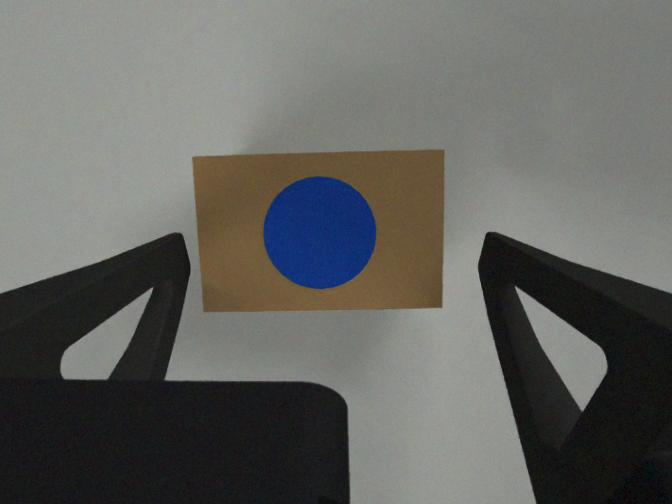

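move --arm4 '{"target":[-0.050,-0.047,0.993,0.0828,0.9118,0.3317,-0.2275],"speed":0.12}' --cameras '["arm4_cam_wrist"]'

Scene clock: 576.83 s.
Joint torques (N m): arm1=[-2.55 -2.67 11.3 0.61 -0.04 -0.03] | arm2=[0.85 -5.66 10.61 1.22 0.07 0.08] | arm3=[1.96 9.93 5.44 1.46 0.09 0] | arm4=[1.67 -29.98 7.79 1.4 -0.1 0.12]
Motor temperatures (°C): arm1=[21 25 35 23 21 21 22] | arm2=[23 25 32 22 22 20 23] | arm3=[24 25 25 23 24 23 23] | arm4=[22 26 39 22 24 21 25]
Heat: arm1: hottest joint3_rad 35 °C; arm2: hottest joint3_rad 32 °C; arm3: hottest joint2_rad 25 °C; arm4: hottest joint3_rad 39 °C.
move: arm4 off_target
Joint velocities: within noise
arm1, arm2, arm3: as last shown
arm4.joint_positions: joint1_rad=+2.150 joint2_rad=+2.597 joint3_rad=+2.792 joint4_rad=-1.269 joint5_rad=-0.023 joint6_rad=-0.059 gripper_m=+0.09292
arm4.joint_status: not commanded
arm4.hand: x=-0.0519 y=-0.0433 z=+1.0112 quat_wxyz=(+0.082, +0.910, +0.332, -0.236) (m; scene frame)
arm4.hand_target: x=-0.0498 y=-0.0466 z=+0.9931 quat_wxyz=(+0.083, +0.912, +0.332, -0.227) (m; scene frame)
arm4.hand_status: off_target (0.019 m and 1.0 deg from the pose sent, 0.048 m and 1.2 deg at the start)
pictures: arm4_cam_wrist
Images, in order (width x height): arm4_cam_wrist 672x504.

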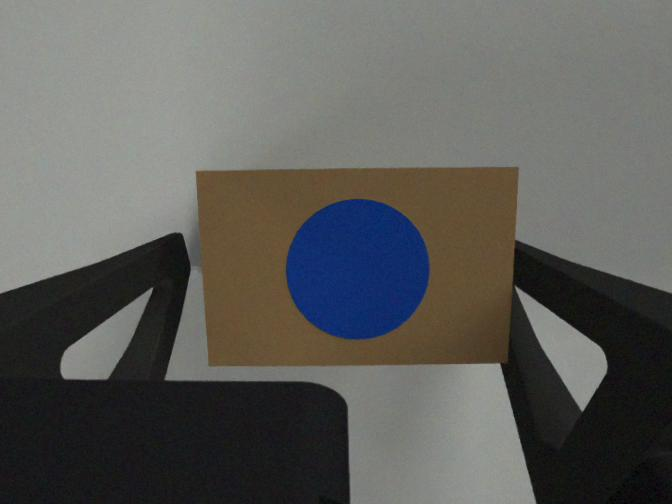

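move --arm4 '{"joints":{"gripper_m":0.06}}' --cameras '["arm4_cam_wrist"]'

Scene clock: 580.77 s.
Joint torques (N m): arm1=[-2.78 -2.32 11.32 0.68 -0.03 -0.04] | arm2=[1.08 -5.6 10.61 1.22 0.08 0.08] | arm3=[1.9 9.82 5.45 1.46 0.08 0.03] | arm4=[1.32 -29.8 7.91 1.17 -0.07 0.11]
Motor temperatures (°C): arm1=[21 25 35 23 21 21 22] | arm2=[23 25 32 22 22 20 23] | arm3=[24 25 25 23 24 23 23] | arm4=[22 26 38 22 24 21 25]
Heat: arm1: hottest joint3_rad 35 °C; arm2: hottest joint3_rad 32 °C; arm3: hottest joint2_rad 25 °C; arm4: hottest joint3_rad 38 °C.
move: arm4 off_target
Joint velocities: within noise
arm1, arm2: as last shown
arm3.joint_positions: joint1_rad=+1.392 joint2_rad=+0.276 joint3_rad=+1.523 joint4_rad=-1.645 joint5_rad=-0.002 joint6_rad=-0.008 gripper_m=+0.09397
arm3.joint_status: not commanded
arm3.hand: x=+0.6734 y=-1.3311 z=+1.4334 quat_wxyz=(-0.548, -0.117, -0.823, +0.090) (m; scene frame)
arm3.hand_target: x=+0.6704 y=-1.3303 z=+1.4364 quat_wxyz=(-0.551, -0.117, -0.822, +0.086) (m; scene frame)
arm3.hand_status: not commanded
arm4.joint_positions: joint1_rad=+2.147 joint2_rad=+2.597 joint3_rad=+2.792 joint4_rad=-1.264 joint5_rad=-0.023 joint6_rad=-0.059 gripper_m=+0.06906
arm4.joint_status: gripper_m off_target (ended at +0.06908, target +0.06000)
arm4.hand: x=-0.0540 y=-0.0420 z=+1.0114 quat_wxyz=(+0.082, +0.910, +0.331, -0.238) (m; scene frame)
arm4.hand_target: x=-0.0497 y=-0.0468 z=+0.9931 quat_wxyz=(+0.083, +0.912, +0.332, -0.227) (m; scene frame)
arm4.hand_status: not commanded
pictures: arm4_cam_wrist
Images, in order (width x height): arm4_cam_wrist 672x504.

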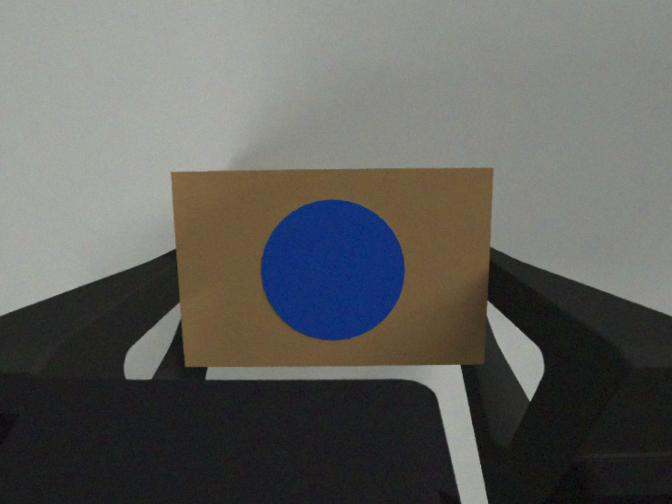

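move --arm4 '{"target":[-0.02,-0.018,1.085,0.0828,0.9118,0.3317,-0.2275],"speed":0.2}' --cameras '[]'

move --arm4 '{"target":[0.41,0.30,1.13,0.0780,0.9188,0.3115,-0.2291],"speed":0.35}' --cameras '[]'

move --arm4 '{"joints":{"joint1_rad":-1.4,"joint2_rad":0.6,"joint3_rad":1.4,"joint4_rad":-1.6,"joint5_rad":0,"joint6_rad":0}}' --cameras '["arm4_cam_wrist"]'

Scene clock: 587.73 s.
Joint torques (N m): arm1=[-2.02 -2.32 11.19 0.75 -0.06 -0.03] | arm2=[0.97 -5.6 10.58 1.17 0.08 0.08] | arm3=[2.02 9.76 5.45 1.44 0.1 0.02] | arm4=[1.08 -28.51 8.87 0.44 -0.08 0.03]
Motor temperatures (°C): arm1=[21 25 35 23 21 21 22] | arm2=[23 25 32 22 22 20 23] | arm3=[24 25 25 23 24 23 23] | arm4=[22 27 37 22 24 21 25]
Heat: arm1: hottest joint3_rad 35 °C; arm2: hottest joint3_rad 32 °C; arm3: hottest joint2_rad 25 °C; arm4: hottest joint3_rad 37 °C.
move: arm4 done
Joint velocities: within noise
arm1, arm2, arm3: as last shown
arm4.joint_positions: joint1_rad=+2.147 joint2_rad=+2.391 joint3_rad=+2.604 joint4_rad=-1.290 joint5_rad=-0.027 joint6_rad=-0.059 gripper_m=+0.06906
arm4.joint_status: not commanded
arm4.hand: x=-0.0219 y=-0.0192 z=+1.0878 quat_wxyz=(+0.083, +0.910, +0.332, -0.234) (m; scene frame)
arm4.hand_target: x=-0.0200 y=-0.0180 z=+1.0852 quat_wxyz=(+0.083, +0.912, +0.332, -0.228) (m; scene frame)
arm4.hand_status: done (0.004 m and 0.7 deg from the pose sent, 0.085 m and 1.2 deg at the start)
pictures: none
No camera images: "cameras" was empty.

Scene clock: 590.00 s.
Joint torques (N m): arm1=[-2.08 -1.67 11.36 0.87 -0.05 -0.03] | arm2=[0.97 -5.66 10.58 1.18 0.08 0.08] | arm3=[1.85 9.76 5.39 1.46 0.09 0.02] | arm4=[1.32 -1.9 9.28 0.43 0.18 0.18]
Motor temperatures (°C): arm1=[21 25 35 23 21 21 22] | arm2=[23 25 32 22 22 20 23] | arm3=[24 25 25 23 24 23 23] | arm4=[22 27 37 22 24 21 26]
Heat: arm1: hottest joint3_rad 35 °C; arm2: hottest joint3_rad 32 °C; arm3: hottest joint2_rad 25 °C; arm4: hottest joint3_rad 37 °C.
move: arm4 done
Joint velocities: arm1=[within noise] | arm2=[-0.044 -0.005 0.012 -0.007 -0.022 0.022 0] | arm3=[within noise] | arm4=[within noise]
arm1, arm2, arm3: as last shown
arm4.joint_positions: joint1_rad=+2.147 joint2_rad=+0.778 joint3_rad=+0.841 joint4_rad=-1.131 joint5_rad=-0.012 joint6_rad=-0.028 gripper_m=+0.06906
arm4.joint_status: not commanded
arm4.hand: x=+0.4086 y=+0.2999 z=+1.1341 quat_wxyz=(+0.080, +0.915, +0.316, -0.239) (m; scene frame)
arm4.hand_target: x=+0.4100 y=+0.3000 z=+1.1300 quat_wxyz=(+0.078, +0.919, +0.312, -0.229) (m; scene frame)
arm4.hand_status: done (0.004 m and 1.3 deg from the pose sent, 0.539 m and 2.6 deg at the start)
pictures: none
No camera images: "cameras" was empty.

Scene clock: 592.77 s.
Joint torques (N m): arm1=[-2.26 -2.02 11.28 0.72 -0.04 -0.03] | arm2=[0.91 -5.54 10.58 1.2 0.08 0.08] | arm3=[1.9 9.82 5.42 1.47 0.09 0.04] | arm4=[0.5 3.14 9.8 0.64 0.08 0.16]
Motor temperatures (°C): arm1=[21 25 35 23 21 21 22] | arm2=[23 25 32 22 22 20 23] | arm3=[24 25 25 23 24 23 23] | arm4=[22 27 37 22 24 21 26]
Heat: arm1: hottest joint3_rad 35 °C; arm2: hottest joint3_rad 32 °C; arm3: hottest joint2_rad 25 °C; arm4: hottest joint3_rad 37 °C.
move: arm4 done
Joint velocities: within noise
arm1, arm2, arm3: as last shown
arm4.joint_positions: joint1_rad=-1.395 joint2_rad=+0.592 joint3_rad=+1.363 joint4_rad=-1.589 joint5_rad=-0.001 joint6_rad=-0.013 gripper_m=+0.06914
arm4.joint_status: all done
arm4.hand: x=+0.8328 y=+0.5219 z=+1.3630 quat_wxyz=(-0.363, +0.114, -0.924, -0.039) (m; scene frame)
arm4.hand_target: x=+0.8306 y=+0.5203 z=+1.3763 quat_wxyz=(-0.371, +0.106, -0.922, -0.041) (m; scene frame)
arm4.hand_status: not commanded
pictures: arm4_cam_wrist
Images, in order (width x height): arm4_cam_wrist 672x504.

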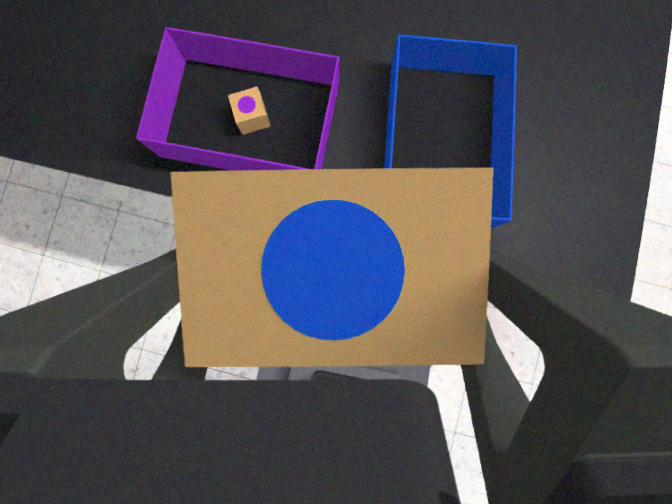

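move --arm4 '{"joints":{"joint1_rad":-1.80,"joint2_rad":1.45,"joint3_rad":1.13,"joint4_rad":-0.75}}' --cameras '["arm4_cam_wrist"]'

Scene clock: 600.17 s.
Joint torques (N m): arm1=[-2.37 -2.37 11.38 0.81 -0.08 -0.05] | arm2=[0.97 -5.71 10.59 1.16 0.07 0.09] | arm3=[1.85 9.76 5.42 1.42 0.09 0.02] | arm4=[0.97 -13.92 9.06 1.35 0.11 0.15]
Motor temperatures (°C): arm1=[21 24 35 23 21 21 22] | arm2=[23 25 32 22 22 20 23] | arm3=[24 25 25 23 24 23 23] | arm4=[22 26 37 22 24 21 26]
Heat: arm1: hottest joint3_rad 35 °C; arm2: hottest joint3_rad 32 °C; arm3: hottest joint2_rad 25 °C; arm4: hottest joint3_rad 37 °C.
move: arm4 done
Joint velocities: within noise
arm1, arm2, arm3: as last shown
arm4.joint_positions: joint1_rad=-1.803 joint2_rad=+1.443 joint3_rad=+1.124 joint4_rad=-0.767 joint5_rad=+0.000 joint6_rad=-0.012 gripper_m=+0.06915
arm4.joint_status: all done
arm4.hand: x=+1.1587 y=+0.3870 z=+1.0542 quat_wxyz=(-0.237, -0.079, -0.968, +0.024) (m; scene frame)
arm4.hand_target: x=+1.1650 y=+0.3874 z=+1.0557 quat_wxyz=(-0.245, -0.083, -0.966, +0.023) (m; scene frame)
arm4.hand_status: not commanded
pictures: arm4_cam_wrist
Images, in order (width x height): arm4_cam_wrist 672x504.

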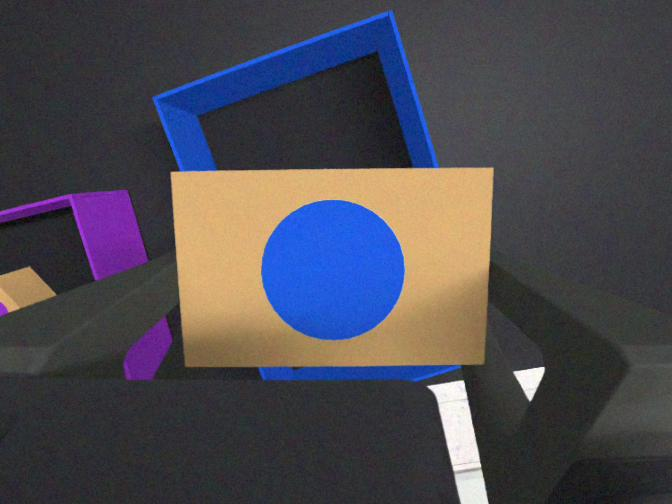

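move --arm4 '{"target":[1.142,0.4,0.87,-0.25,0.0253,-0.9677,-0.0065],"speed":0.25}' --cameras '["arm4_cam_wrist"]'

Scene clock: 608.50 s.
Joint torques (N m): arm1=[-2.32 -2.26 11.25 0.72 0 0] | arm2=[0.85 -5.77 10.55 1.2 0.08 0.09] | arm3=[1.85 9.88 5.48 1.44 0.09 0.02] | arm4=[0.03 -13.92 6.46 1.4 -0.09 -0.09]
Motor temperatures (°C): arm1=[21 24 36 23 21 21 22] | arm2=[23 25 32 22 22 20 23] | arm3=[24 25 25 23 24 23 23] | arm4=[22 26 38 22 24 21 26]
Heat: arm1: hottest joint3_rad 36 °C; arm2: hottest joint3_rad 32 °C; arm3: hottest joint2_rad 25 °C; arm4: hottest joint3_rad 38 °C.
move: arm4 done
Joint velocities: within noise
arm1, arm2, arm3: as last shown
arm4.joint_positions: joint1_rad=-1.815 joint2_rad=+1.685 joint3_rad=+0.824 joint4_rad=-0.228 joint5_rad=-0.119 joint6_rad=-0.202 gripper_m=+0.06915
arm4.joint_status: not commanded
arm4.hand: x=+1.1373 y=+0.4048 z=+0.8691 quat_wxyz=(-0.242, +0.022, -0.970, -0.009) (m; scene frame)
arm4.hand_target: x=+1.1419 y=+0.4001 z=+0.8700 quat_wxyz=(-0.250, +0.025, -0.968, -0.006) (m; scene frame)
arm4.hand_status: done (0.007 m and 1.1 deg from the pose sent, 0.186 m and 12.5 deg at the start)
pictures: arm4_cam_wrist
Images, in order (width x height): arm4_cam_wrist 672x504.

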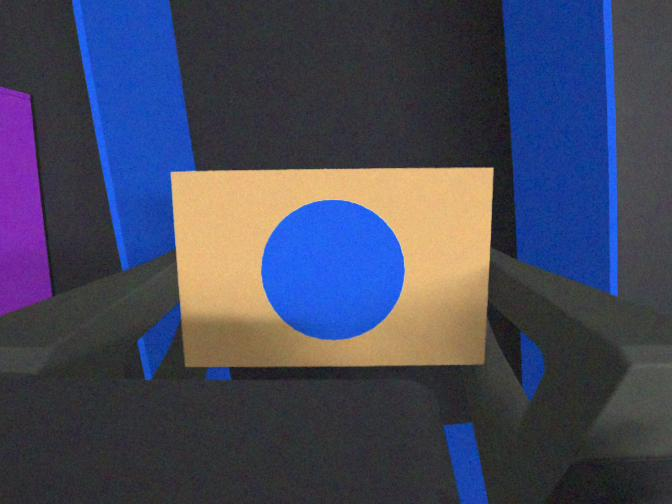

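move --arm4 '{"target":[1.145,0.392,0.748,-0.25,0.0253,-0.9677,-0.0065],"speed":0.15}' --cameras '["arm4_cam_wrist"]'

move --arm4 '{"target":[1.145,0.392,0.728,-0.25,0.0253,-0.9677,-0.0065],"speed":0.08}' --cameras '[]'

Scene clock: 615.47 s.
Joint torques (N m): arm1=[-2.55 -2.78 11.25 0.72 -0.05 -0.05] | arm2=[0.97 -5.54 10.58 1.17 0.08 0.08] | arm3=[1.85 9.88 5.44 1.46 0.08 0.01] | arm4=[0.21 -15.09 4.74 1.36 -0.13 -0.1]
Motor temperatures (°C): arm1=[21 24 36 23 21 21 22] | arm2=[23 25 32 22 22 20 23] | arm3=[24 25 25 23 24 23 23] | arm4=[22 26 36 22 24 21 26]
Heat: arm1: hottest joint3_rad 36 °C; arm2: hottest joint3_rad 32 °C; arm3: hottest joint2_rad 25 °C; arm4: hottest joint3_rad 36 °C.
move: arm4 done
Joint velocities: within noise
arm1.joint_positions: joint1_rad=-2.258 joint2_rad=+0.874 joint3_rad=+0.811 joint4_rad=-1.056 joint5_rad=-0.011 joint6_rad=-0.006 gripper_m=+0.08994
arm1.joint_status: not commanded
arm1.hand: x=-0.3794 y=+1.1928 z=+1.1284 quat_wxyz=(-0.207, -0.292, -0.932, +0.064) (m; scene frame)
arm1.hand_target: x=-0.3829 y=+1.1920 z=+1.1300 quat_wxyz=(-0.205, -0.293, -0.932, +0.065) (m; scene frame)
arm1.hand_status: not commanded
arm2.joint_positions: joint1_rad=+2.161 joint2_rad=+0.876 joint3_rad=+0.772 joint4_rad=-0.971 joint5_rad=+0.004 joint6_rad=+0.003 gripper_m=+0.09189
arm2.joint_status: not commanded
arm2.hand: x=-0.4050 y=-0.3435 z=+1.1385 quat_wxyz=(-0.233, +0.334, -0.910, -0.085) (m; scene frame)
arm2.hand_target: x=-0.4108 y=-0.3479 z=+1.1301 quat_wxyz=(-0.221, +0.335, -0.913, -0.080) (m; scene frame)
arm2.hand_status: not commanded
arm3: as last shown
arm4.joint_positions: joint1_rad=-1.831 joint2_rad=+2.011 joint3_rad=+0.812 joint4_rad=+0.103 joint5_rad=-0.127 joint6_rad=-0.217 gripper_m=+0.06915
arm4.joint_status: not commanded
arm4.hand: x=+1.1362 y=+0.3977 z=+0.7477 quat_wxyz=(-0.240, +0.022, -0.971, -0.010) (m; scene frame)
arm4.hand_target: x=+1.1448 y=+0.3920 z=+0.7481 quat_wxyz=(-0.250, +0.025, -0.968, -0.006) (m; scene frame)
arm4.hand_status: done (0.010 m and 1.4 deg from the pose sent, 0.122 m and 1.1 deg at the start)
pictures: arm4_cam_wrist
Images, in order (width x height): arm4_cam_wrist 672x504.

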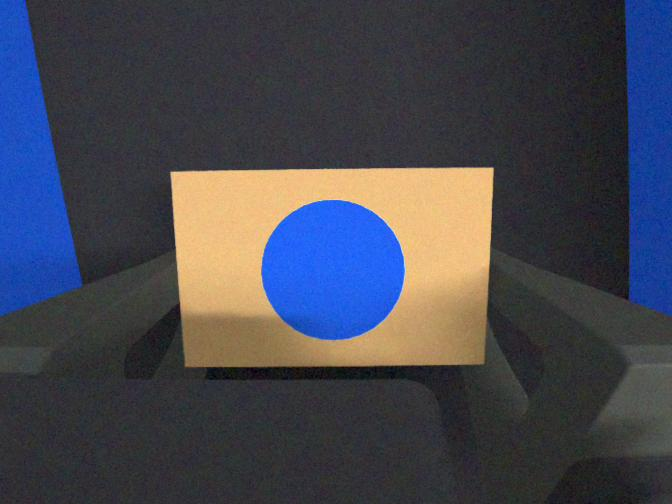

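Scene clock: 616.43 s.
Joint torques (N m): arm1=[-2.37 -2.14 11.3 0.77 -0.03 -0.01] | arm2=[0.97 -5.71 10.58 1.18 0.08 0.09] | arm3=[1.79 9.88 5.44 1.47 0.09 0.02] | arm4=[0.26 -14.15 4.88 1.22 -0.14 -0.05]
Motor temperatures (°C): arm1=[21 24 36 23 21 21 22] | arm2=[23 25 32 22 22 20 23] | arm3=[24 25 25 23 24 23 23] | arm4=[22 26 36 22 24 21 26]
Heat: arm1: hottest joint3_rad 36 °C; arm2: hottest joint3_rad 32 °C; arm3: hottest joint2_rad 25 °C; arm4: hottest joint3_rad 36 °C.
move: arm4 off_target
Joint velocities: within noise
arm1, arm2, arm3: as last shown
arm4.joint_positions: joint1_rad=-1.831 joint2_rad=+2.047 joint3_rad=+0.814 joint4_rad=+0.154 joint5_rad=-0.127 joint6_rad=-0.220 gripper_m=+0.06915
arm4.joint_status: not commanded
arm4.hand: x=+1.1390 y=+0.3971 z=+0.7369 quat_wxyz=(-0.248, +0.024, -0.968, -0.008) (m; scene frame)
arm4.hand_target: x=+1.1446 y=+0.3921 z=+0.7283 quat_wxyz=(-0.250, +0.025, -0.968, -0.006) (m; scene frame)
arm4.hand_status: off_target (0.012 m and 0.3 deg from the pose sent, 0.022 m and 1.4 deg at the start)
pictures: none
No camera images: "cameras" was empty.

move --arm4 '{"target":[1.142,0.395,0.738,-0.25,0.0253,-0.9677,-0.0065],"speed":0.1,"joints":{"gripper_m":0.09}}' --cameras '[]'

move --arm4 '{"target":[1.12,0.40,0.98,-0.25,0.0253,-0.9677,-0.0065],"speed":0.35}' --cameras '["arm4_cam_wrist"]'

Scene clock: 620.87 s.
Joint torques (N m): arm1=[-2.67 -2.43 11.21 0.75 -0.01 -0.01] | arm2=[0.97 -5.77 10.55 1.18 0.07 0.09] | arm3=[1.9 9.93 5.44 1.46 0.09 0.02] | arm4=[0.62 -16.85 4.03 0.76 0 0]
Motor temperatures (°C): arm1=[21 24 36 23 21 21 22] | arm2=[23 25 32 22 22 20 23] | arm3=[24 25 25 23 24 23 23] | arm4=[22 26 36 22 24 21 26]
Heat: arm1: hottest joint3_rad 36 °C; arm2: hottest joint3_rad 32 °C; arm3: hottest joint2_rad 25 °C; arm4: hottest joint3_rad 36 °C.
move: arm4 done
Joint velocities: within noise
arm1, arm2: as last shown
arm3.joint_positions: joint1_rad=+1.392 joint2_rad=+0.276 joint3_rad=+1.523 joint4_rad=-1.645 joint5_rad=-0.002 joint6_rad=-0.008 gripper_m=+0.09397
arm3.joint_status: not commanded
arm3.hand: x=+0.6734 y=-1.3311 z=+1.4334 quat_wxyz=(-0.548, -0.117, -0.823, +0.090) (m; scene frame)
arm3.hand_target: x=+0.6704 y=-1.3303 z=+1.4364 quat_wxyz=(-0.551, -0.117, -0.822, +0.086) (m; scene frame)
arm3.hand_status: not commanded
arm4.joint_positions: joint1_rad=-1.831 joint2_rad=+2.047 joint3_rad=+0.814 joint4_rad=+0.154 joint5_rad=-0.128 joint6_rad=-0.220 gripper_m=+0.08991
arm4.joint_status: all done
arm4.hand: x=+1.1391 y=+0.3973 z=+0.7369 quat_wxyz=(-0.248, +0.024, -0.968, -0.008) (m; scene frame)
arm4.hand_target: x=+1.1421 y=+0.3950 z=+0.7380 quat_wxyz=(-0.250, +0.025, -0.968, -0.007) (m; scene frame)
arm4.hand_status: done (0.004 m and 0.3 deg from the pose sent, 0.004 m and 0.3 deg at the start)
pictures: none
No camera images: "cameras" was empty.

Scene clock: 622.30 s.
Joint torques (N m): arm1=[-2.73 -1.38 11.34 0.76 -0.04 -0.01] | arm2=[0.97 -5.71 10.55 1.18 0.08 0.09] | arm3=[2.14 9.82 5.46 1.46 0.08 0.03] | arm4=[0.21 -11.63 10.24 0.35 -0.04 -0.02]
Motor temperatures (°C): arm1=[21 24 36 23 21 21 22] | arm2=[23 25 32 22 22 20 23] | arm3=[24 25 25 23 24 23 23] | arm4=[22 26 36 22 24 21 26]
Heat: arm1: hottest joint3_rad 36 °C; arm2: hottest joint3_rad 32 °C; arm3: hottest joint2_rad 25 °C; arm4: hottest joint3_rad 36 °C.
move: arm4 off_target
Joint velocities: within noise
arm1, arm2, arm3: as last shown
arm4.joint_positions: joint1_rad=-1.831 joint2_rad=+1.416 joint3_rad=+0.848 joint4_rad=-0.522 joint5_rad=-0.128 joint6_rad=-0.220 gripper_m=+0.08992
arm4.joint_status: not commanded
arm4.hand: x=+1.1087 y=+0.4046 z=+0.9703 quat_wxyz=(-0.243, +0.024, -0.970, -0.009) (m; scene frame)
arm4.hand_target: x=+1.1196 y=+0.4001 z=+0.9800 quat_wxyz=(-0.250, +0.025, -0.968, -0.006) (m; scene frame)
arm4.hand_status: off_target (0.016 m and 0.9 deg from the pose sent, 0.244 m and 0.3 deg at the start)
pictures: arm4_cam_wrist
Images, in order (width x height): arm4_cam_wrist 672x504.

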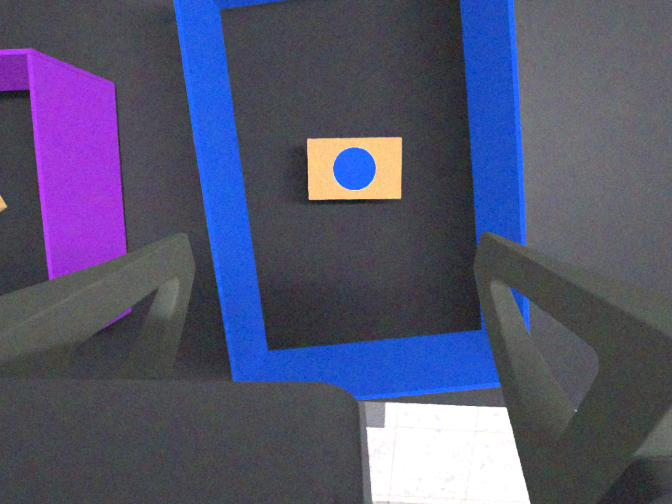

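finished_scene --scene 1

The scene is finished: the task was done.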